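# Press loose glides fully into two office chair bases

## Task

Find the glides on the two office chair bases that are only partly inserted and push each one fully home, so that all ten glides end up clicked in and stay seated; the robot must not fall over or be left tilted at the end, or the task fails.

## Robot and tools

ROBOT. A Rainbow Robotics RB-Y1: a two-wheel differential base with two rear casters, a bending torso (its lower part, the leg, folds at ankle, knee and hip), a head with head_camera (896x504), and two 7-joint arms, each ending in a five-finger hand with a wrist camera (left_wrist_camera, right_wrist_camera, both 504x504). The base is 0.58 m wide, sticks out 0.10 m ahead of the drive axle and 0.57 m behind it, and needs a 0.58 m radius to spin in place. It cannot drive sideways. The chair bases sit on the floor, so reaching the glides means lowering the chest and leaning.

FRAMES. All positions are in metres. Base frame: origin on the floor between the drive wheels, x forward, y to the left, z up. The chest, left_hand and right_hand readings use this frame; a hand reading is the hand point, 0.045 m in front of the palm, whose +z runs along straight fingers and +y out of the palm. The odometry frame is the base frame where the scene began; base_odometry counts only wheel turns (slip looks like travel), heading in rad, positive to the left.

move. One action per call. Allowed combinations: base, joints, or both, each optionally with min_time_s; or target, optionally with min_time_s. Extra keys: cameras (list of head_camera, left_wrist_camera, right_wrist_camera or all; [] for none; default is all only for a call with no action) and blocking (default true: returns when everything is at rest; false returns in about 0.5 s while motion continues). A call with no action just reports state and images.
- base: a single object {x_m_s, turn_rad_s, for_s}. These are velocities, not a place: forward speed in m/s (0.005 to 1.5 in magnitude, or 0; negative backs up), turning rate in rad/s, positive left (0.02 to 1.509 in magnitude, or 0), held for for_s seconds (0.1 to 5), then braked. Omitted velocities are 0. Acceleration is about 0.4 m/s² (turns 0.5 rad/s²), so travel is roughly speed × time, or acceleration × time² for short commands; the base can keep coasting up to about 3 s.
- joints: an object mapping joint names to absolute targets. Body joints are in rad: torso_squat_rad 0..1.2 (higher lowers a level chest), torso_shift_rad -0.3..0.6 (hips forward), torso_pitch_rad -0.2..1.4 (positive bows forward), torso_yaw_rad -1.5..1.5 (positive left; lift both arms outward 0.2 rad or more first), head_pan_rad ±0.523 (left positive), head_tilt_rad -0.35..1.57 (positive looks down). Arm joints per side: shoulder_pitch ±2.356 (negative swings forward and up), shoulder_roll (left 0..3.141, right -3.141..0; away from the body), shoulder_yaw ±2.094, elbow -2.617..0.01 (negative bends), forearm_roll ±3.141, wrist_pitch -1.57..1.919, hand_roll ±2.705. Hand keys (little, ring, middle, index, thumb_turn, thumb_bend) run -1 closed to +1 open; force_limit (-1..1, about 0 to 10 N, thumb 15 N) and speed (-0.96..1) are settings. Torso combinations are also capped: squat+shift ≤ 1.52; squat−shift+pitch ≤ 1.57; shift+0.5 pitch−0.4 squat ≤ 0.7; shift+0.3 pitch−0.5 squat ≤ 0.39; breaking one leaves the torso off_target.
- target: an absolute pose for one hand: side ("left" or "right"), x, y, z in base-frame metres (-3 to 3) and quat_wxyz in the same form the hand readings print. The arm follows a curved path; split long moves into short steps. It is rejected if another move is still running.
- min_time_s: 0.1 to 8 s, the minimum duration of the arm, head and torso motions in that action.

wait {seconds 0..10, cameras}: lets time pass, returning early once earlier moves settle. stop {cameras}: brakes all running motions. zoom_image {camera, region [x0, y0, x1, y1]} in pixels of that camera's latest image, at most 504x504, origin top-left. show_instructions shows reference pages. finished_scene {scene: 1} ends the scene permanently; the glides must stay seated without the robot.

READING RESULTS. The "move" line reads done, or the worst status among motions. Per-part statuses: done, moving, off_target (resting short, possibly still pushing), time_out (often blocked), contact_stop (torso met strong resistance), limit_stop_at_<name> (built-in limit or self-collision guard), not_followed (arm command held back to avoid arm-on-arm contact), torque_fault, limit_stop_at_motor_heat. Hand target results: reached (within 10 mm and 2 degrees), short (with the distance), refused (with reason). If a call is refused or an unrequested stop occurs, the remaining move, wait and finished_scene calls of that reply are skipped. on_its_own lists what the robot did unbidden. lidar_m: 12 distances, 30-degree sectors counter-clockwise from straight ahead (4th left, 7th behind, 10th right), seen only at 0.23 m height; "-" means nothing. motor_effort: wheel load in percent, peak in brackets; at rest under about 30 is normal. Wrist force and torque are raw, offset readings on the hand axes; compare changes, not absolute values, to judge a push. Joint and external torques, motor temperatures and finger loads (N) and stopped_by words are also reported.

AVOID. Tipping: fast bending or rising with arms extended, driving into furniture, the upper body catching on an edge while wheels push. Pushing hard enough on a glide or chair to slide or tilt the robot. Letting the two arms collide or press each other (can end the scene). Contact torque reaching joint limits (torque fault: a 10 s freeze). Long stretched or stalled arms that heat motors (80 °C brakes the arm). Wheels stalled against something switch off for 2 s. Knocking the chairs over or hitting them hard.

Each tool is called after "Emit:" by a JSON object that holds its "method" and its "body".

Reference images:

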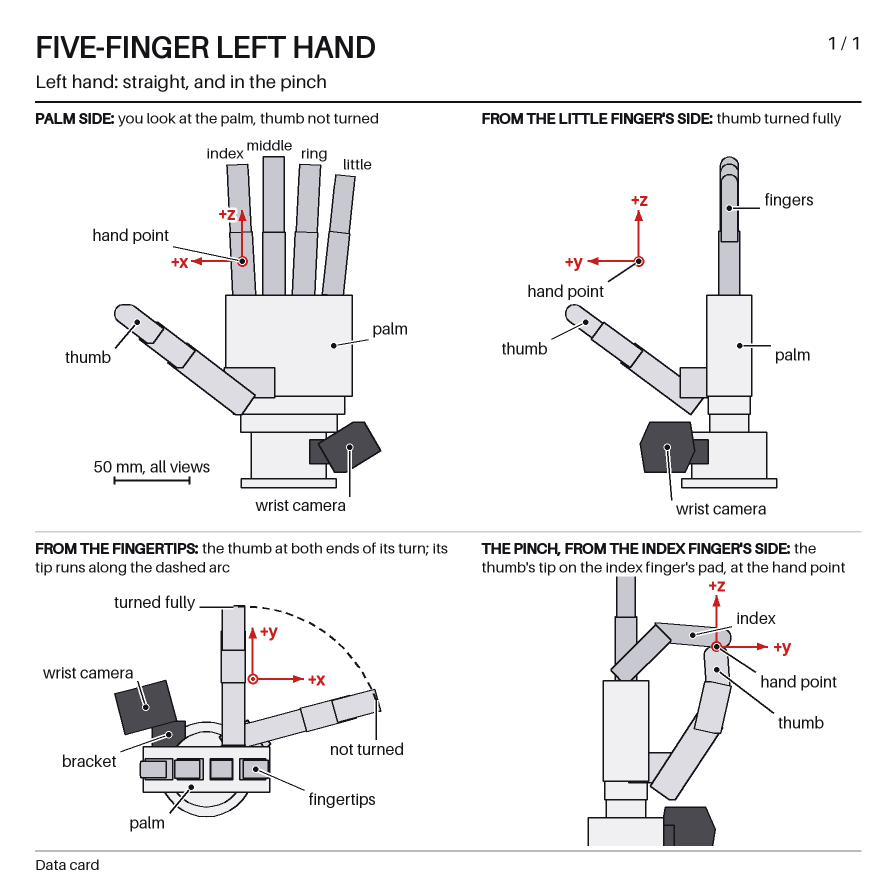

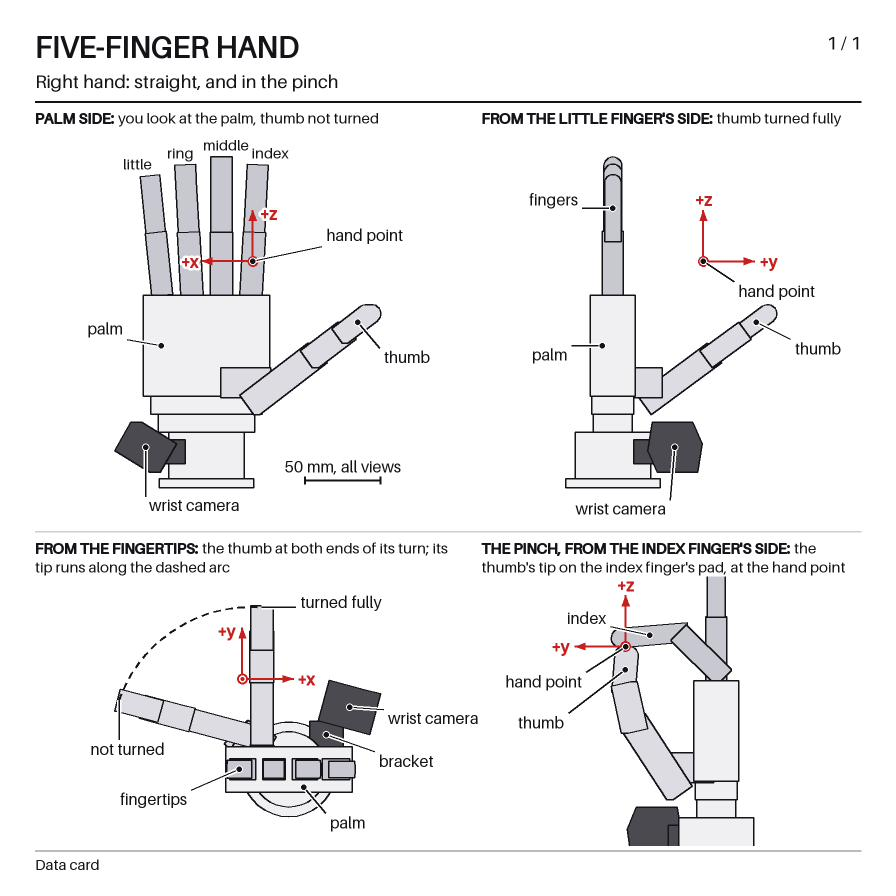

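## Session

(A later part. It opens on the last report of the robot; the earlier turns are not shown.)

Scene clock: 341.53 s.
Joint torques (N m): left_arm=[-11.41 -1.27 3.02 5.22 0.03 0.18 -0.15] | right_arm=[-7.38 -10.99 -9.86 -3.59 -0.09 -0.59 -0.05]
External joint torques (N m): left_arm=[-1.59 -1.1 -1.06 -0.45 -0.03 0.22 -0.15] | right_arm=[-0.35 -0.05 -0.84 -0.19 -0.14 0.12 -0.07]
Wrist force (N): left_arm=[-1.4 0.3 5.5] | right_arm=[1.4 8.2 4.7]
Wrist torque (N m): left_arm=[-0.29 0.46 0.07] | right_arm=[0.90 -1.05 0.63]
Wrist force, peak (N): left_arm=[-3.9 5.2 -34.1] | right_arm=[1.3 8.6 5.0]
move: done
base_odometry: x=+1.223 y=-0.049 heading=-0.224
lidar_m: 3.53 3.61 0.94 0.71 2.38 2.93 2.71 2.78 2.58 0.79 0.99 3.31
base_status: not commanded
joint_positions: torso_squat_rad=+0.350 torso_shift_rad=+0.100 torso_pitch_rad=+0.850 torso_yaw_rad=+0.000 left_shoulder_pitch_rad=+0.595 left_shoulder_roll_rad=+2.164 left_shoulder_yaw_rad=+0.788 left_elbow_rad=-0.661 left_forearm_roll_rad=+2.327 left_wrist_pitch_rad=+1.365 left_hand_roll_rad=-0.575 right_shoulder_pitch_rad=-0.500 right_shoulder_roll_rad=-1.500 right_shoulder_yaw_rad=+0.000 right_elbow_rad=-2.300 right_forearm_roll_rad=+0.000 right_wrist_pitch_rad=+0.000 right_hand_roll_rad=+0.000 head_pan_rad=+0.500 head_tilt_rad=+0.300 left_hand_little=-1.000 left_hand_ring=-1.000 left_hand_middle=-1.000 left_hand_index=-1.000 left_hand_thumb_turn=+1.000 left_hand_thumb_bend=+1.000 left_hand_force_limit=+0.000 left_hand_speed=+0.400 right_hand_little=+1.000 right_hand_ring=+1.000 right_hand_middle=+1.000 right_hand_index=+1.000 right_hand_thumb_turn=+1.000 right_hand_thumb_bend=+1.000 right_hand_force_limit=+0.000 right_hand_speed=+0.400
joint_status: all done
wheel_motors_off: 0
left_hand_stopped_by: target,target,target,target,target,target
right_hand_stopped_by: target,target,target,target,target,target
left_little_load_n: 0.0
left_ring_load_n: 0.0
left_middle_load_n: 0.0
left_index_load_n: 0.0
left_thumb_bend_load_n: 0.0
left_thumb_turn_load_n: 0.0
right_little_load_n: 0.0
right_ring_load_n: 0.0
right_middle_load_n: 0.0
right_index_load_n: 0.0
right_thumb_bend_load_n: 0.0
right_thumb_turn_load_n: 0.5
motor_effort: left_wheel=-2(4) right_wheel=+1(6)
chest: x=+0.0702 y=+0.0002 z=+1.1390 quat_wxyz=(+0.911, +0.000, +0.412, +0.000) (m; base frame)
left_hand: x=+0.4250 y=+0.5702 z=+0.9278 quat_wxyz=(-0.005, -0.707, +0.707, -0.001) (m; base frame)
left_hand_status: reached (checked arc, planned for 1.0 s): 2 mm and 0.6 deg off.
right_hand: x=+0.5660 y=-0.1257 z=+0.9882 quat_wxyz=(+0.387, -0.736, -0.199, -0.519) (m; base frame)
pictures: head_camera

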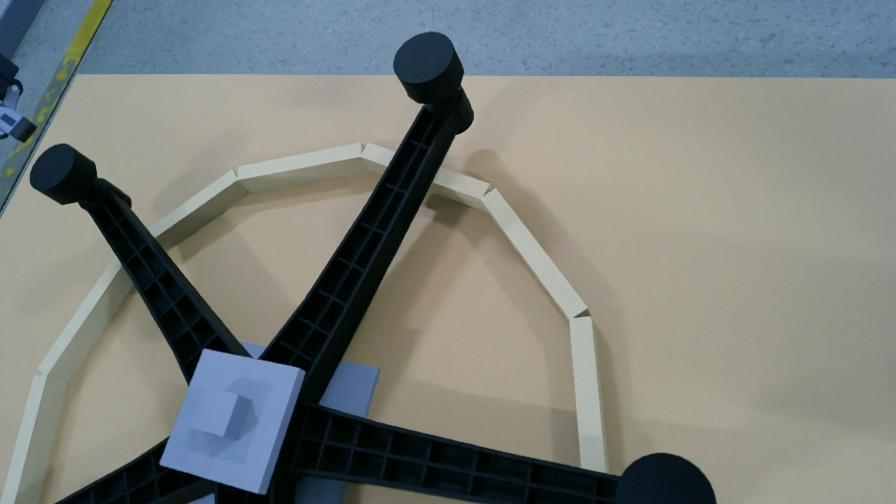

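Emit:
{"method": "move", "body": {"target": {"side":"left","x":0.56,"y":0.27,"z":0.90,"quat_wxyz":[0,-0.7071,0.7071,0]}, "min_time_s": 1.5}}

Emit:
{"method": "move", "body": {"target": {"side":"left","x":0.563,"y":0.262,"z":0.852,"quat_wxyz":[0,-0.7071,0.7071,0]}, "min_time_s": 1, "cameras": ["head_camera"]}}

Emit:
{"method": "zoom_image", "body": {"camera": "head_camera", "region": [380, 20, 500, 140]}}

Emit:
{"method": "move", "body": {"target": {"side":"left","x":0.563,"y":0.262,"z":0.840,"quat_wxyz":[0,-0.7071,0.7071,0]}, "min_time_s": 0.8}}

Scene clock: 343.67 s.
Joint torques (N m): left_arm=[-22.33 -2.94 8.11 4.79 -0.39 -0.24 0.05] | right_arm=[-7.67 -11.07 -9.71 -3.49 -0.07 -0.64 -0.12]
External joint torques (N m): left_arm=[-2.73 -0.94 2.32 -0.38 -0.46 -0.18 0.05] | right_arm=[-0.63 -0.13 -0.69 -0.1 -0.11 0.07 -0.14]
Wrist force (N): left_arm=[-1.7 0.6 5.1] | right_arm=[1.2 7.8 5.1]
Wrist torque (N m): left_arm=[-0.21 0.51 0.04] | right_arm=[0.78 -1.02 0.62]
Wrist force, peak (N): left_arm=[-1.8 0.6 5.5] | right_arm=[1.5 8.8 4.7]
move: done
base_odometry: x=+1.223 y=-0.049 heading=-0.224
lidar_m: 3.53 3.60 0.95 0.71 2.38 2.94 2.70 2.77 2.55 0.79 1.00 3.33
base_status: not commanded
joint_positions: torso_squat_rad=+0.350 torso_shift_rad=+0.100 torso_pitch_rad=+0.850 torso_yaw_rad=+0.000 left_shoulder_pitch_rad=+0.482 left_shoulder_roll_rad=+2.670 left_shoulder_yaw_rad=+0.862 left_elbow_rad=-1.027 left_forearm_roll_rad=+2.249 left_wrist_pitch_rad=+1.176 left_hand_roll_rad=+0.245 right_shoulder_pitch_rad=-0.500 right_shoulder_roll_rad=-1.500 right_shoulder_yaw_rad=+0.000 right_elbow_rad=-2.300 right_forearm_roll_rad=+0.000 right_wrist_pitch_rad=+0.000 right_hand_roll_rad=+0.000 head_pan_rad=+0.500 head_tilt_rad=+0.300 left_hand_little=-1.000 left_hand_ring=-1.000 left_hand_middle=-1.000 left_hand_index=-1.000 left_hand_thumb_turn=+1.000 left_hand_thumb_bend=+1.000 left_hand_force_limit=+0.000 left_hand_speed=+0.400 right_hand_little=+1.000 right_hand_ring=+1.000 right_hand_middle=+1.000 right_hand_index=+1.000 right_hand_thumb_turn=+1.000 right_hand_thumb_bend=+1.000 right_hand_force_limit=+0.000 right_hand_speed=+0.400
joint_status: all done
wheel_motors_off: 0
left_hand_stopped_by: target,target,target,target,target,target
right_hand_stopped_by: target,target,target,target,target,target
left_little_load_n: 0.0
left_ring_load_n: 0.0
left_middle_load_n: 0.0
left_index_load_n: 0.0
left_thumb_bend_load_n: 0.0
left_thumb_turn_load_n: 0.0
right_little_load_n: 0.0
right_ring_load_n: 0.0
right_middle_load_n: 0.0
right_index_load_n: 0.0
right_thumb_bend_load_n: 0.0
right_thumb_turn_load_n: 0.0
motor_effort: left_wheel=-2(3) right_wheel=+1(2)
chest: x=+0.0702 y=+0.0002 z=+1.1390 quat_wxyz=(+0.911, +0.000, +0.412, +0.000) (m; base frame)
left_hand: x=+0.5592 y=+0.2695 z=+0.8998 quat_wxyz=(+0.002, -0.707, +0.707, -0.002) (m; base frame)
left_hand_status: reached (checked arc, planned for 1.5 s): 1 mm and 0.4 deg off.
right_hand: x=+0.5660 y=-0.1257 z=+0.9882 quat_wxyz=(+0.387, -0.736, -0.199, -0.519) (m; base frame)
pictures: none

Scene clock: 345.00 s.
Joint torques (N m): left_arm=[-21.95 -4.14 6.99 5.77 0.25 -0.28 -0.34] | right_arm=[-7.67 -10.94 -9.77 -3.47 -0.02 -0.6 -0.08]
External joint torques (N m): left_arm=[-1.68 -0.35 1.81 0.54 0.18 -0.23 -0.34] | right_arm=[-0.63 0 -0.75 -0.08 -0.06 0.12 -0.1]
Wrist force (N): left_arm=[-1.7 0.5 5.2] | right_arm=[1.2 8.1 4.3]
Wrist torque (N m): left_arm=[-0.25 0.51 -0.07] | right_arm=[0.93 -1.01 0.62]
Wrist force, peak (N): left_arm=[-1.7 0.5 5.4] | right_arm=[1.5 8.5 5.0]
move: done
base_odometry: x=+1.223 y=-0.049 heading=-0.224
lidar_m: 3.53 3.60 0.93 0.71 2.39 2.94 2.71 2.77 2.56 0.79 1.00 3.32
base_status: not commanded
joint_positions: torso_squat_rad=+0.350 torso_shift_rad=+0.100 torso_pitch_rad=+0.850 torso_yaw_rad=+0.000 left_shoulder_pitch_rad=+0.611 left_shoulder_roll_rad=+2.743 left_shoulder_yaw_rad=+0.877 left_elbow_rad=-0.955 left_forearm_roll_rad=+2.281 left_wrist_pitch_rad=+1.095 left_hand_roll_rad=+0.226 right_shoulder_pitch_rad=-0.500 right_shoulder_roll_rad=-1.500 right_shoulder_yaw_rad=+0.000 right_elbow_rad=-2.300 right_forearm_roll_rad=+0.000 right_wrist_pitch_rad=+0.000 right_hand_roll_rad=+0.000 head_pan_rad=+0.500 head_tilt_rad=+0.300 left_hand_little=-1.000 left_hand_ring=-1.000 left_hand_middle=-1.000 left_hand_index=-1.000 left_hand_thumb_turn=+1.000 left_hand_thumb_bend=+1.000 left_hand_force_limit=+0.000 left_hand_speed=+0.400 right_hand_little=+1.000 right_hand_ring=+1.000 right_hand_middle=+1.000 right_hand_index=+1.000 right_hand_thumb_turn=+1.000 right_hand_thumb_bend=+1.000 right_hand_force_limit=+0.000 right_hand_speed=+0.400
joint_status: all done
wheel_motors_off: 0
left_hand_stopped_by: target,target,target,target,target,target
right_hand_stopped_by: target,target,target,target,target,target
left_little_load_n: 0.0
left_ring_load_n: 0.0
left_middle_load_n: 0.0
left_index_load_n: 0.0
left_thumb_bend_load_n: -0.5
left_thumb_turn_load_n: 0.0
right_little_load_n: 0.0
right_ring_load_n: 0.0
right_middle_load_n: 0.0
right_index_load_n: 0.0
right_thumb_bend_load_n: 0.0
right_thumb_turn_load_n: 0.0
motor_effort: left_wheel=-2(3) right_wheel=+1(2)
chest: x=+0.0702 y=+0.0002 z=+1.1390 quat_wxyz=(+0.911, +0.000, +0.412, +0.000) (m; base frame)
left_hand: x=+0.5626 y=+0.2621 z=+0.8520 quat_wxyz=(+0.001, -0.707, +0.707, -0.001) (m; base frame)
left_hand_status: reached (checked arc, planned for 1.0 s): 0 mm and 0.1 deg off.
right_hand: x=+0.5660 y=-0.1257 z=+0.9882 quat_wxyz=(+0.387, -0.736, -0.199, -0.519) (m; base frame)
pictures: head_camera

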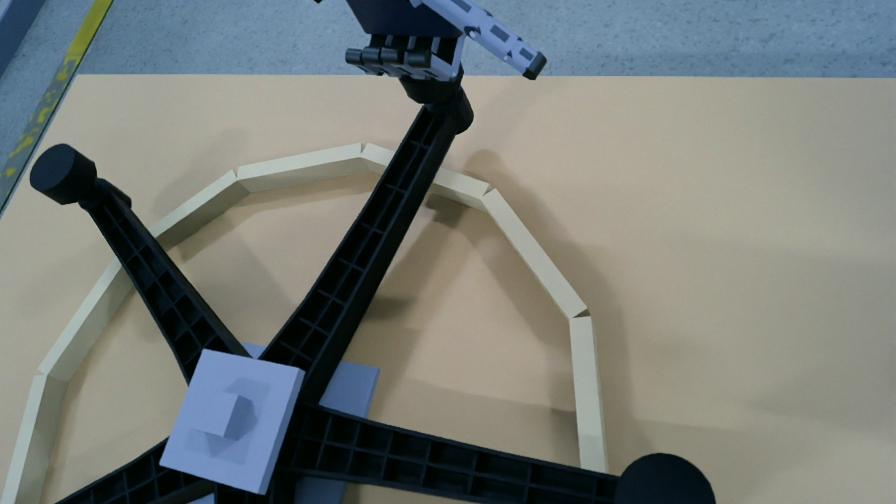

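Scaled by 4.200 from the camera's 896x504 image, which has a finer 1280x720 frame.

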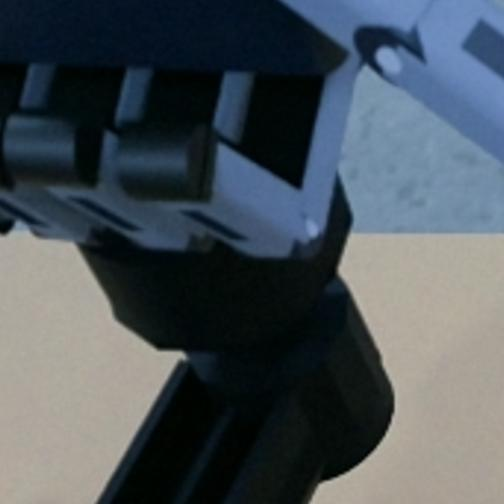

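Scene clock: 346.13 s.
Joint torques (N m): left_arm=[-14.76 -1.31 6.3 4.23 0.16 -2.47 -0.45] | right_arm=[-7.44 -10.74 -9.73 -3.38 -0.1 -0.66 -0.11]
External joint torques (N m): left_arm=[5.61 2.87 1.28 -1.03 0.09 -2.41 -0.45] | right_arm=[-0.4 0.2 -0.71 0.01 -0.14 0.06 -0.13]
Wrist force (N): left_arm=[-3.4 6.5 -15.8] | right_arm=[1.1 8.3 4.6]
Wrist torque (N m): left_arm=[0.30 -0.16 -0.31] | right_arm=[0.90 -0.99 0.61]
Wrist force, peak (N): left_arm=[-2.4 6.9 -17.6] | right_arm=[1.4 8.5 4.9]
move: done
base_odometry: x=+1.223 y=-0.049 heading=-0.224
lidar_m: 3.52 3.60 0.95 0.71 2.39 2.94 2.70 2.78 2.55 0.79 1.01 3.33
base_status: not commanded
joint_positions: torso_squat_rad=+0.350 torso_shift_rad=+0.100 torso_pitch_rad=+0.850 torso_yaw_rad=+0.000 left_shoulder_pitch_rad=+0.642 left_shoulder_roll_rad=+2.757 left_shoulder_yaw_rad=+0.881 left_elbow_rad=-0.933 left_forearm_roll_rad=+2.289 left_wrist_pitch_rad=+1.078 left_hand_roll_rad=+0.216 right_shoulder_pitch_rad=-0.500 right_shoulder_roll_rad=-1.500 right_shoulder_yaw_rad=+0.000 right_elbow_rad=-2.300 right_forearm_roll_rad=+0.000 right_wrist_pitch_rad=+0.000 right_hand_roll_rad=+0.000 head_pan_rad=+0.500 head_tilt_rad=+0.300 left_hand_little=-1.000 left_hand_ring=-1.000 left_hand_middle=-1.000 left_hand_index=-1.000 left_hand_thumb_turn=+1.000 left_hand_thumb_bend=+1.000 left_hand_force_limit=+0.000 left_hand_speed=+0.400 right_hand_little=+1.000 right_hand_ring=+1.000 right_hand_middle=+1.000 right_hand_index=+1.000 right_hand_thumb_turn=+1.000 right_hand_thumb_bend=+1.000 right_hand_force_limit=+0.000 right_hand_speed=+0.400
joint_status: all done
wheel_motors_off: 0
left_hand_stopped_by: target,target,target,target,target,target
right_hand_stopped_by: target,target,target,target,target,target
left_little_load_n: 0.0
left_ring_load_n: -5.0
left_middle_load_n: -2.5
left_index_load_n: 0.0
left_thumb_bend_load_n: 0.0
left_thumb_turn_load_n: 0.0
right_little_load_n: 0.0
right_ring_load_n: 0.0
right_middle_load_n: 0.0
right_index_load_n: 0.0
right_thumb_bend_load_n: 0.0
right_thumb_turn_load_n: 0.0
motor_effort: left_wheel=-2(2) right_wheel=+1(2)
chest: x=+0.0699 y=+0.0002 z=+1.1391 quat_wxyz=(+0.911, +0.000, +0.412, +0.000) (m; base frame)
left_hand: x=+0.5630 y=+0.2622 z=+0.8415 quat_wxyz=(+0.001, -0.707, +0.707, -0.001) (m; base frame)
left_hand_status: reached (checked arc, planned for 0.8 s): 1 mm and 0.2 deg off.
right_hand: x=+0.5658 y=-0.1257 z=+0.9886 quat_wxyz=(+0.387, -0.736, -0.199, -0.519) (m; base frame)
pictures: none

Emit:
{"method": "move", "body": {"target": {"side":"left","x":0.563,"y":0.260,"z":0.834,"quat_wxyz":[0,-0.7071,0.7071,0]}, "min_time_s": 0.8}}

Emit:
{"method": "move", "body": {"target": {"side":"left","x":0.563,"y":0.260,"z":0.828,"quat_wxyz":[0,-0.7071,0.7071,0]}, "min_time_s": 0.8}}

Emit:
{"method": "move", "body": {"target": {"side":"left","x":0.563,"y":0.260,"z":0.822,"quat_wxyz":[0,-0.7071,0.7071,0]}, "min_time_s": 0.8, "cameras": ["head_camera"]}}

Emit:
{"method": "zoom_image", "body": {"camera": "head_camera", "region": [380, 20, 500, 140]}}

Scene clock: 347.47 s.
Joint torques (N m): left_arm=[-2.07 4.32 4.51 0.36 1.38 -6.97 -0.18] | right_arm=[-7.74 -10.92 -9.86 -3.37 -0.09 -0.56 -0.16]
External joint torques (N m): left_arm=[18.41 8.7 -0.43 -4.92 1.31 -6.91 -0.18] | right_arm=[-0.67 0.04 -0.83 0.01 -0.14 0.16 -0.18]
Wrist force (N): left_arm=[-10.5 17.3 -56.7] | right_arm=[1.5 8.3 4.8]
Wrist torque (N m): left_arm=[1.48 -1.50 -0.86] | right_arm=[0.92 -1.04 0.65]
Wrist force, peak (N): left_arm=[-10.5 17.4 -57.4] | right_arm=[1.4 8.6 4.9]
move: done
base_odometry: x=+1.223 y=-0.049 heading=-0.224
lidar_m: 3.53 3.60 0.95 0.71 2.38 2.94 2.71 2.77 2.57 0.79 1.01 3.23
base_status: not commanded
joint_positions: torso_squat_rad=+0.350 torso_shift_rad=+0.099 torso_pitch_rad=+0.847 torso_yaw_rad=+0.001 left_shoulder_pitch_rad=+0.657 left_shoulder_roll_rad=+2.770 left_shoulder_yaw_rad=+0.885 left_elbow_rad=-0.917 left_forearm_roll_rad=+2.294 left_wrist_pitch_rad=+1.071 left_hand_roll_rad=+0.214 right_shoulder_pitch_rad=-0.500 right_shoulder_roll_rad=-1.500 right_shoulder_yaw_rad=+0.000 right_elbow_rad=-2.300 right_forearm_roll_rad=+0.000 right_wrist_pitch_rad=+0.000 right_hand_roll_rad=+0.000 head_pan_rad=+0.500 head_tilt_rad=+0.300 left_hand_little=-1.000 left_hand_ring=-1.001 left_hand_middle=-1.001 left_hand_index=-1.000 left_hand_thumb_turn=+1.000 left_hand_thumb_bend=+1.000 left_hand_force_limit=+0.000 left_hand_speed=+0.400 right_hand_little=+1.000 right_hand_ring=+1.000 right_hand_middle=+1.000 right_hand_index=+1.000 right_hand_thumb_turn=+1.000 right_hand_thumb_bend=+1.000 right_hand_force_limit=+0.000 right_hand_speed=+0.400
joint_status: all done
wheel_motors_off: 0
left_hand_stopped_by: target,target,target,target,target,target
right_hand_stopped_by: target,target,target,target,target,target
left_little_load_n: 0.0
left_ring_load_n: -12.5
left_middle_load_n: -7.5
left_index_load_n: 0.5
left_thumb_bend_load_n: 0.0
left_thumb_turn_load_n: 0.0
right_little_load_n: 0.0
right_ring_load_n: 0.0
right_middle_load_n: 0.0
right_index_load_n: 0.0
right_thumb_bend_load_n: 0.0
right_thumb_turn_load_n: 0.0
motor_effort: left_wheel=+0(3) right_wheel=+1(2)
chest: x=+0.0688 y=+0.0001 z=+1.1396 quat_wxyz=(+0.912, +0.000, +0.411, +0.000) (m; base frame)
left_hand: x=+0.5641 y=+0.2606 z=+0.8383 quat_wxyz=(+0.002, -0.708, +0.706, -0.003) (m; base frame)
left_hand_status: reached (checked arc, planned for 0.8 s): 4 mm and 0.4 deg off.
right_hand: x=+0.5651 y=-0.1256 z=+0.9901 quat_wxyz=(+0.387, -0.735, -0.199, -0.520) (m; base frame)
pictures: none

Scene clock: 348.60 s.
Joint torques (N m): left_arm=[13.69 8.88 1.57 -2.69 0.84 -12.74 0.04] | right_arm=[-7.56 -11.02 -9.87 -3.37 -0.09 -0.66 -0.14]
External joint torques (N m): left_arm=[34.28 13.53 -3.24 -8.02 0.77 -12.67 0.04] | right_arm=[-0.47 -0.05 -0.84 0 -0.14 0.05 -0.16]
Wrist force (N): left_arm=[-12.3 32.3 -105.8] | right_arm=[1.1 8.0 4.5]
Wrist torque (N m): left_arm=[2.90 -3.09 -1.40] | right_arm=[0.90 -0.99 0.64]
Wrist force, peak (N): left_arm=[-12.3 32.2 -106.5] | right_arm=[1.8 8.3 5.3]
move: done
base_odometry: x=+1.223 y=-0.049 heading=-0.224
lidar_m: 3.54 3.62 0.94 0.71 2.38 2.90 2.71 2.78 2.56 0.79 1.01 3.23
base_status: not commanded
joint_positions: torso_squat_rad=+0.351 torso_shift_rad=+0.098 torso_pitch_rad=+0.845 torso_yaw_rad=+0.001 left_shoulder_pitch_rad=+0.678 left_shoulder_roll_rad=+2.782 left_shoulder_yaw_rad=+0.890 left_elbow_rad=-0.893 left_forearm_roll_rad=+2.302 left_wrist_pitch_rad=+1.065 left_hand_roll_rad=+0.203 right_shoulder_pitch_rad=-0.500 right_shoulder_roll_rad=-1.500 right_shoulder_yaw_rad=+0.000 right_elbow_rad=-2.300 right_forearm_roll_rad=+0.000 right_wrist_pitch_rad=+0.000 right_hand_roll_rad=+0.000 head_pan_rad=+0.500 head_tilt_rad=+0.300 left_hand_little=-1.000 left_hand_ring=-1.002 left_hand_middle=-1.002 left_hand_index=-1.000 left_hand_thumb_turn=+1.000 left_hand_thumb_bend=+1.000 left_hand_force_limit=+0.000 left_hand_speed=+0.400 right_hand_little=+1.000 right_hand_ring=+1.000 right_hand_middle=+1.000 right_hand_index=+1.000 right_hand_thumb_turn=+1.000 right_hand_thumb_bend=+1.000 right_hand_force_limit=+0.000 right_hand_speed=+0.400
joint_status: all done
wheel_motors_off: 0
left_hand_stopped_by: target,target,target,target,target,target
right_hand_stopped_by: target,target,target,target,target,target
left_little_load_n: 0.0
left_ring_load_n: -21.5
left_middle_load_n: -14.0
left_index_load_n: 0.0
left_thumb_bend_load_n: 0.0
left_thumb_turn_load_n: 0.0
right_little_load_n: 0.0
right_ring_load_n: 0.0
right_middle_load_n: 0.0
right_index_load_n: 0.0
right_thumb_bend_load_n: 0.0
right_thumb_turn_load_n: 0.0
motor_effort: left_wheel=+5(5) right_wheel=+1(2)
chest: x=+0.0675 y=-0.0002 z=+1.1402 quat_wxyz=(+0.912, +0.000, +0.410, +0.000) (m; base frame)
left_hand: x=+0.5653 y=+0.2601 z=+0.8347 quat_wxyz=(+0.004, -0.708, +0.706, -0.004) (m; base frame)
left_hand_status: reached (checked arc, planned for 0.8 s): 7 mm and 0.7 deg off.
right_hand: x=+0.5643 y=-0.1256 z=+0.9920 quat_wxyz=(+0.387, -0.734, -0.200, -0.521) (m; base frame)
pictures: none

Scene clock: 349.73 s.
Joint torques (N m): left_arm=[29.76 14.53 -1.12 -6.01 0.37 -19.41 -0.1] | right_arm=[-7.87 -10.91 -9.82 -3.42 -0.09 -0.61 -0.08]
External joint torques (N m): left_arm=[50.48 19.47 -5.78 -11.41 0.31 -19.33 -0.1] | right_arm=[-0.76 0.07 -0.77 -0.07 -0.13 0.09 -0.09]
Wrist force (N): left_arm=[-14.1 49.5 -158.4] | right_arm=[1.1 8.3 4.3]
Wrist torque (N m): left_arm=[4.38 -4.82 -2.01] | right_arm=[0.94 -1.00 0.61]
Wrist force, peak (N): left_arm=[-13.9 49.7 -159.3] | right_arm=[1.3 8.5 5.0]
move: done
base_odometry: x=+1.223 y=-0.049 heading=-0.224
lidar_m: 3.55 3.61 0.94 0.71 2.37 2.90 2.70 2.78 2.57 0.79 1.00 3.21
base_status: not commanded
joint_positions: torso_squat_rad=+0.351 torso_shift_rad=+0.096 torso_pitch_rad=+0.842 torso_yaw_rad=+0.002 left_shoulder_pitch_rad=+0.701 left_shoulder_roll_rad=+2.797 left_shoulder_yaw_rad=+0.897 left_elbow_rad=-0.863 left_forearm_roll_rad=+2.312 left_wrist_pitch_rad=+1.062 left_hand_roll_rad=+0.190 right_shoulder_pitch_rad=-0.500 right_shoulder_roll_rad=-1.500 right_shoulder_yaw_rad=+0.000 right_elbow_rad=-2.300 right_forearm_roll_rad=+0.000 right_wrist_pitch_rad=+0.000 right_hand_roll_rad=+0.000 head_pan_rad=+0.500 head_tilt_rad=+0.300 left_hand_little=-1.000 left_hand_ring=-1.003 left_hand_middle=-1.003 left_hand_index=-1.000 left_hand_thumb_turn=+1.000 left_hand_thumb_bend=+1.000 left_hand_force_limit=+0.000 left_hand_speed=+0.400 right_hand_little=+1.000 right_hand_ring=+1.000 right_hand_middle=+1.000 right_hand_index=+1.000 right_hand_thumb_turn=+1.000 right_hand_thumb_bend=+1.000 right_hand_force_limit=+0.000 right_hand_speed=+0.400
joint_status: all done
wheel_motors_off: 0
left_hand_stopped_by: target,target,target,target,target,target
right_hand_stopped_by: target,target,target,target,target,target
left_little_load_n: 0.0
left_ring_load_n: -24.0
left_middle_load_n: -20.5
left_index_load_n: 0.0
left_thumb_bend_load_n: 0.0
left_thumb_turn_load_n: 0.0
right_little_load_n: 0.0
right_ring_load_n: 0.0
right_middle_load_n: 0.0
right_index_load_n: 0.0
right_thumb_bend_load_n: 0.0
right_thumb_turn_load_n: 0.0
motor_effort: left_wheel=+9(10) right_wheel=+1(2)
chest: x=+0.0661 y=-0.0004 z=+1.1409 quat_wxyz=(+0.913, +0.001, +0.409, +0.001) (m; base frame)
left_hand: x=+0.5666 y=+0.2598 z=+0.8311 quat_wxyz=(+0.005, -0.708, +0.706, -0.006) (m; base frame)
left_hand_status: reached (checked arc, planned for 0.8 s): 10 mm and 0.9 deg off.
right_hand: x=+0.5633 y=-0.1257 z=+0.9940 quat_wxyz=(+0.387, -0.733, -0.200, -0.522) (m; base frame)
pictures: head_camera

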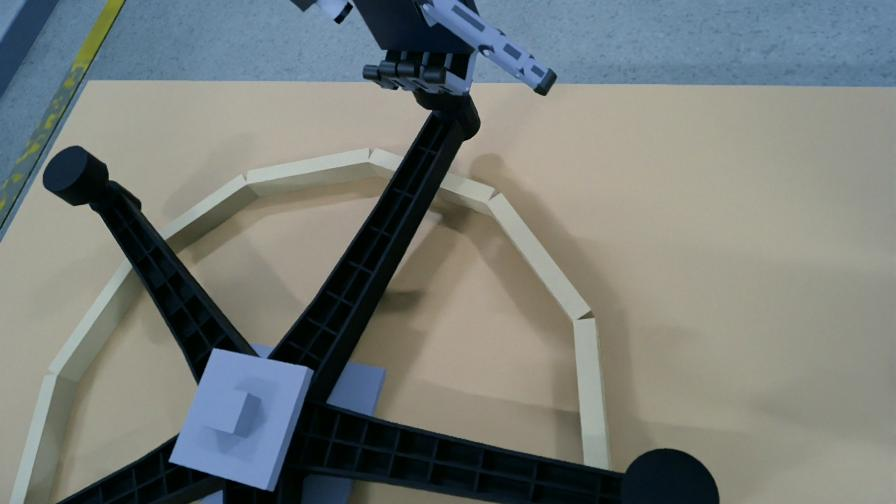

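Scaled by 4.200 from the camera's 896x504 image, which has a finer 1280x720 frame.

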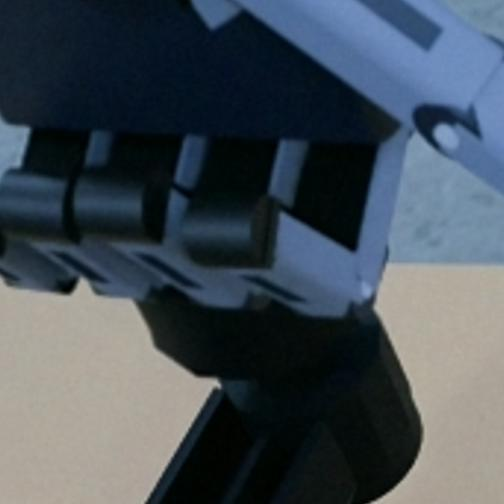

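Emit:
{"method": "move", "body": {"target": {"side":"left","x":0.563,"y":0.260,"z":0.838,"quat_wxyz":[0,-0.7071,0.7071,0]}, "min_time_s": 0.6}}

Emit:
{"method": "move", "body": {"target": {"side":"left","x":0.50,"y":0.22,"z":0.93,"quat_wxyz":[0,-0.7071,0.7071,0]}, "min_time_s": 1}}

Emit:
{"method": "move", "body": {"joints": {"torso_pitch_rad":0.6,"torso_shift_rad":0,"head_pan_rad":0.0,"head_tilt_rad":0.7}, "min_time_s": 1}}

Emit:
{"method": "move", "body": {"target": {"side":"left","x":0.292,"y":0.05,"z":0.92,"quat_wxyz":[0,-0.7071,0.7071,0]}, "min_time_s": 1.5, "cameras": ["head_camera"]}}

Scene clock: 351.30 s.
Joint torques (N m): left_arm=[0.62 3.21 0.54 -1.69 0.79 -8.73 -0.24] | right_arm=[-7.59 -10.96 -9.75 -3.38 -0.12 -0.57 -0.12]
External joint torques (N m): left_arm=[21.32 7.93 -4.17 -7.07 0.71 -8.67 -0.24] | right_arm=[-0.52 0 -0.72 -0.01 -0.16 0.15 -0.14]
Wrist force (N): left_arm=[-9.2 20.7 -69.8] | right_arm=[1.7 8.0 4.9]
Wrist torque (N m): left_arm=[1.81 -1.93 -0.96] | right_arm=[0.85 -1.09 0.63]
Wrist force, peak (N): left_arm=[-13.8 49.6 -158.6] | right_arm=[1.4 8.6 4.8]
move: done
base_odometry: x=+1.223 y=-0.049 heading=-0.224
lidar_m: 3.52 3.61 0.93 0.70 2.37 2.90 2.69 2.78 2.58 0.79 1.02 3.21
base_status: not commanded
joint_positions: torso_squat_rad=+0.350 torso_shift_rad=+0.098 torso_pitch_rad=+0.846 torso_yaw_rad=+0.001 left_shoulder_pitch_rad=+0.681 left_shoulder_roll_rad=+2.792 left_shoulder_yaw_rad=+0.896 left_elbow_rad=-0.865 left_forearm_roll_rad=+2.312 left_wrist_pitch_rad=+1.091 left_hand_roll_rad=+0.188 right_shoulder_pitch_rad=-0.500 right_shoulder_roll_rad=-1.500 right_shoulder_yaw_rad=+0.000 right_elbow_rad=-2.300 right_forearm_roll_rad=+0.000 right_wrist_pitch_rad=+0.000 right_hand_roll_rad=+0.000 head_pan_rad=+0.500 head_tilt_rad=+0.300 left_hand_little=-1.000 left_hand_ring=-1.003 left_hand_middle=-1.002 left_hand_index=-1.000 left_hand_thumb_turn=+1.000 left_hand_thumb_bend=+1.000 left_hand_force_limit=+0.000 left_hand_speed=+0.400 right_hand_little=+1.000 right_hand_ring=+1.000 right_hand_middle=+1.000 right_hand_index=+1.000 right_hand_thumb_turn=+1.000 right_hand_thumb_bend=+1.000 right_hand_force_limit=+0.000 right_hand_speed=+0.400
joint_status: all done
wheel_motors_off: 0
left_hand_stopped_by: target,target,target,target,target,target
right_hand_stopped_by: target,target,target,target,target,target
left_little_load_n: 0.0
left_ring_load_n: -15.0
left_middle_load_n: -9.0
left_index_load_n: 0.0
left_thumb_bend_load_n: -0.5
left_thumb_turn_load_n: 0.0
right_little_load_n: 0.0
right_ring_load_n: 0.0
right_middle_load_n: 0.0
right_index_load_n: 0.0
right_thumb_bend_load_n: 0.0
right_thumb_turn_load_n: 0.0
motor_effort: left_wheel=+10(10) right_wheel=+1(2)
chest: x=+0.0681 y=-0.0002 z=+1.1400 quat_wxyz=(+0.912, +0.001, +0.410, +0.000) (m; base frame)
left_hand: x=+0.5661 y=+0.2597 z=+0.8376 quat_wxyz=(+0.000, -0.708, +0.707, -0.001) (m; base frame)
left_hand_status: reached (checked arc, planned for 0.6 s): 3 mm and 0.2 deg off.
right_hand: x=+0.5646 y=-0.1258 z=+0.9912 quat_wxyz=(+0.387, -0.734, -0.199, -0.521) (m; base frame)
pictures: none

Scene clock: 353.00 s.
Joint torques (N m): left_arm=[-19.11 -0.81 7 3.7 -0.17 0.03 -0.24] | right_arm=[-7.8 -10.9 -9.64 -3.41 -0.12 -0.64 -0.1]
External joint torques (N m): left_arm=[-1.71 -1.55 -0.48 -0.55 -0.27 0.07 -0.24] | right_arm=[-0.76 0.04 -0.63 -0.01 -0.16 0.07 -0.12]
Wrist force (N): left_arm=[-2.2 0.9 5.4] | right_arm=[1.4 8.2 4.9]
Wrist torque (N m): left_arm=[-0.18 0.61 0.01] | right_arm=[0.87 -1.03 0.64]
Wrist force, peak (N): left_arm=[-9.4 20.7 -68.9] | right_arm=[1.4 8.5 5.1]
move: done
base_odometry: x=+1.223 y=-0.049 heading=-0.224
lidar_m: 3.52 3.60 0.94 0.70 2.38 2.94 2.70 2.78 2.56 0.80 1.01 3.32
base_status: not commanded
joint_positions: torso_squat_rad=+0.350 torso_shift_rad=+0.100 torso_pitch_rad=+0.850 torso_yaw_rad=+0.000 left_shoulder_pitch_rad=+0.249 left_shoulder_roll_rad=+2.554 left_shoulder_yaw_rad=+0.815 left_elbow_rad=-1.483 left_forearm_roll_rad=+2.118 left_wrist_pitch_rad=+1.143 left_hand_roll_rad=+0.566 right_shoulder_pitch_rad=-0.500 right_shoulder_roll_rad=-1.500 right_shoulder_yaw_rad=+0.000 right_elbow_rad=-2.300 right_forearm_roll_rad=+0.000 right_wrist_pitch_rad=+0.000 right_hand_roll_rad=+0.000 head_pan_rad=+0.500 head_tilt_rad=+0.300 left_hand_little=-1.000 left_hand_ring=-1.000 left_hand_middle=-1.000 left_hand_index=-1.000 left_hand_thumb_turn=+1.000 left_hand_thumb_bend=+1.000 left_hand_force_limit=+0.000 left_hand_speed=+0.400 right_hand_little=+1.000 right_hand_ring=+1.000 right_hand_middle=+1.000 right_hand_index=+1.000 right_hand_thumb_turn=+1.000 right_hand_thumb_bend=+1.000 right_hand_force_limit=+0.000 right_hand_speed=+0.400
joint_status: all done
wheel_motors_off: 0
left_hand_stopped_by: target,target,target,target,target,target
right_hand_stopped_by: target,target,target,target,target,target
left_little_load_n: 0.0
left_ring_load_n: 0.0
left_middle_load_n: 0.0
left_index_load_n: 0.0
left_thumb_bend_load_n: -0.5
left_thumb_turn_load_n: 0.0
right_little_load_n: 0.0
right_ring_load_n: 0.0
right_middle_load_n: 0.0
right_index_load_n: 0.0
right_thumb_bend_load_n: 0.0
right_thumb_turn_load_n: 0.0
motor_effort: left_wheel=+0(10) right_wheel=+3(10)
chest: x=+0.0702 y=+0.0002 z=+1.1390 quat_wxyz=(+0.911, +0.000, +0.412, +0.000) (m; base frame)
left_hand: x=+0.5013 y=+0.2196 z=+0.9269 quat_wxyz=(-0.004, -0.707, +0.708, +0.001) (m; base frame)
left_hand_status: reached (checked arc, planned for 1.0 s): 3 mm and 0.5 deg off.
right_hand: x=+0.5661 y=-0.1257 z=+0.9881 quat_wxyz=(+0.387, -0.736, -0.199, -0.519) (m; base frame)
pictures: none

Scene clock: 354.57 s.
Joint torques (N m): left_arm=[-17.79 0.6 7.16 5.09 -0.35 -0.28 -0.28] | right_arm=[-8.74 -11.43 -10.36 -1.72 -0.11 -0.33 -0.16]
External joint torques (N m): left_arm=[-1.1 -1.3 -0.39 -0.41 -0.23 0.18 -0.28] | right_arm=[-0.19 0.28 -0.79 0.06 -0.12 0.03 -0.18]
Wrist force (N): left_arm=[-2.0 2.1 5.3] | right_arm=[1.2 6.9 3.9]
Wrist torque (N m): left_arm=[-0.09 0.60 0.00] | right_arm=[0.83 -1.05 0.59]
Wrist force, peak (N): left_arm=[-1.9 0.3 6.1] | right_arm=[1.2 9.2 4.5]
move: done
base_odometry: x=+1.223 y=-0.049 heading=-0.225
lidar_m: 3.53 3.59 0.93 0.69 2.38 2.94 2.70 2.78 2.57 0.80 1.00 3.34
base_status: not commanded
joint_positions: torso_squat_rad=+0.350 torso_shift_rad=+0.000 torso_pitch_rad=+0.600 torso_yaw_rad=+0.000 left_shoulder_pitch_rad=+0.249 left_shoulder_roll_rad=+2.554 left_shoulder_yaw_rad=+0.815 left_elbow_rad=-1.483 left_forearm_roll_rad=+2.118 left_wrist_pitch_rad=+1.143 left_hand_roll_rad=+0.566 right_shoulder_pitch_rad=-0.500 right_shoulder_roll_rad=-1.500 right_shoulder_yaw_rad=+0.000 right_elbow_rad=-2.300 right_forearm_roll_rad=+0.000 right_wrist_pitch_rad=+0.000 right_hand_roll_rad=+0.000 head_pan_rad=+0.000 head_tilt_rad=+0.700 left_hand_little=-1.000 left_hand_ring=-1.000 left_hand_middle=-1.000 left_hand_index=-1.000 left_hand_thumb_turn=+1.000 left_hand_thumb_bend=+1.000 left_hand_force_limit=+0.000 left_hand_speed=+0.400 right_hand_little=+1.000 right_hand_ring=+1.000 right_hand_middle=+1.000 right_hand_index=+1.000 right_hand_thumb_turn=+1.000 right_hand_thumb_bend=+1.000 right_hand_force_limit=+0.000 right_hand_speed=+0.400
joint_status: all done
wheel_motors_off: 0
left_hand_stopped_by: target,target,target,target,target,target
right_hand_stopped_by: target,target,target,target,target,target
left_little_load_n: 0.0
left_ring_load_n: 0.0
left_middle_load_n: 0.5
left_index_load_n: 0.0
left_thumb_bend_load_n: 0.0
left_thumb_turn_load_n: 0.0
right_little_load_n: 0.0
right_ring_load_n: 0.0
right_middle_load_n: 0.0
right_index_load_n: 0.0
right_thumb_bend_load_n: 0.0
right_thumb_turn_load_n: 0.0
motor_effort: left_wheel=+1(4) right_wheel=+7(12)
chest: x=-0.0532 y=+0.0003 z=+1.1934 quat_wxyz=(+0.955, +0.000, +0.296, +0.000) (m; base frame)
left_hand: x=+0.4169 y=+0.2197 z=+1.0947 quat_wxyz=(+0.084, -0.701, +0.703, -0.087) (m; base frame)
right_hand: x=+0.4645 y=-0.1256 z=+1.1700 quat_wxyz=(+0.359, -0.665, -0.245, -0.607) (m; base frame)
pictures: none

Scene clock: 356.40 s.
Joint torques (N m): left_arm=[-19.9 -4.85 8.2 3.82 -0.18 -0.18 -0.04] | right_arm=[-8.74 -11.42 -10.28 -1.67 -0.14 -0.31 -0.11]
External joint torques (N m): left_arm=[-1.49 0.08 2.31 0.09 -0.26 -0.11 -0.04] | right_arm=[-0.18 0.29 -0.71 0.1 -0.14 0.04 -0.13]
Wrist force (N): left_arm=[-2.3 1.2 5.2] | right_arm=[1.0 6.9 3.9]
Wrist torque (N m): left_arm=[-0.12 0.60 0.00] | right_arm=[0.84 -1.00 0.58]
Wrist force, peak (N): left_arm=[-2.6 2.4 5.3] | right_arm=[0.9 7.8 3.5]
move: done
base_odometry: x=+1.223 y=-0.049 heading=-0.225
lidar_m: 3.53 3.61 0.94 0.72 2.38 2.93 2.71 2.77 2.58 0.80 1.01 3.33
base_status: not commanded
joint_positions: torso_squat_rad=+0.350 torso_shift_rad=+0.000 torso_pitch_rad=+0.600 torso_yaw_rad=+0.000 left_shoulder_pitch_rad=+0.522 left_shoulder_roll_rad=+3.045 left_shoulder_yaw_rad=+0.834 left_elbow_rad=-1.737 left_forearm_roll_rad=+2.118 left_wrist_pitch_rad=+0.765 left_hand_roll_rad=+1.119 right_shoulder_pitch_rad=-0.500 right_shoulder_roll_rad=-1.500 right_shoulder_yaw_rad=+0.000 right_elbow_rad=-2.300 right_forearm_roll_rad=+0.000 right_wrist_pitch_rad=+0.000 right_hand_roll_rad=+0.000 head_pan_rad=+0.000 head_tilt_rad=+0.700 left_hand_little=-1.000 left_hand_ring=-1.000 left_hand_middle=-1.000 left_hand_index=-1.000 left_hand_thumb_turn=+1.000 left_hand_thumb_bend=+1.000 left_hand_force_limit=+0.000 left_hand_speed=+0.400 right_hand_little=+1.000 right_hand_ring=+1.000 right_hand_middle=+1.000 right_hand_index=+1.000 right_hand_thumb_turn=+1.000 right_hand_thumb_bend=+1.000 right_hand_force_limit=+0.000 right_hand_speed=+0.400
joint_status: all done
wheel_motors_off: 0
left_hand_stopped_by: target,target,target,target,target,target
right_hand_stopped_by: target,target,target,target,target,target
left_little_load_n: 0.0
left_ring_load_n: 0.0
left_middle_load_n: 0.0
left_index_load_n: 0.0
left_thumb_bend_load_n: 0.0
left_thumb_turn_load_n: 0.0
right_little_load_n: 0.0
right_ring_load_n: 0.0
right_middle_load_n: 0.0
right_index_load_n: 0.0
right_thumb_bend_load_n: 0.0
right_thumb_turn_load_n: 0.0
motor_effort: left_wheel=+0(1) right_wheel=+7(7)
chest: x=-0.0533 y=+0.0003 z=+1.1934 quat_wxyz=(+0.955, +0.000, +0.296, +0.000) (m; base frame)
left_hand: x=+0.2920 y=+0.0502 z=+0.9199 quat_wxyz=(+0.000, -0.707, +0.707, +0.000) (m; base frame)
left_hand_status: reached (checked arc, planned for 1.5 s): 0 mm and 0.0 deg off.
right_hand: x=+0.4645 y=-0.1256 z=+1.1701 quat_wxyz=(+0.359, -0.665, -0.245, -0.607) (m; base frame)
pictures: head_camera

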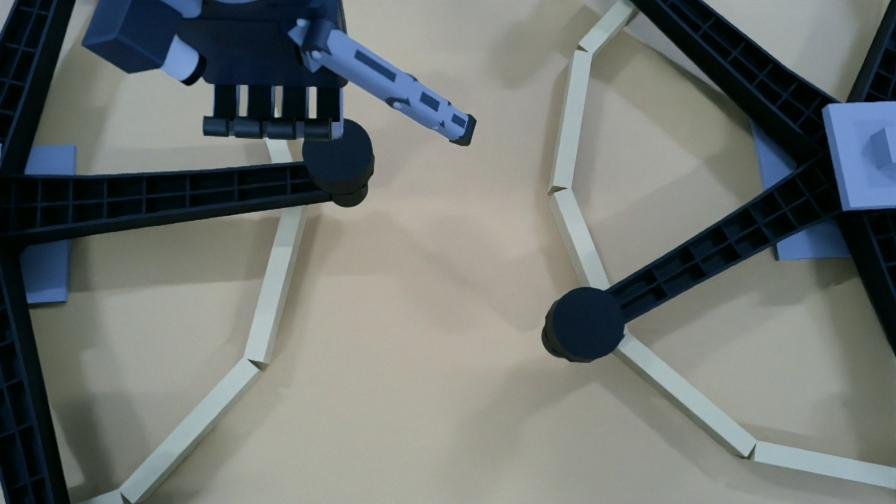

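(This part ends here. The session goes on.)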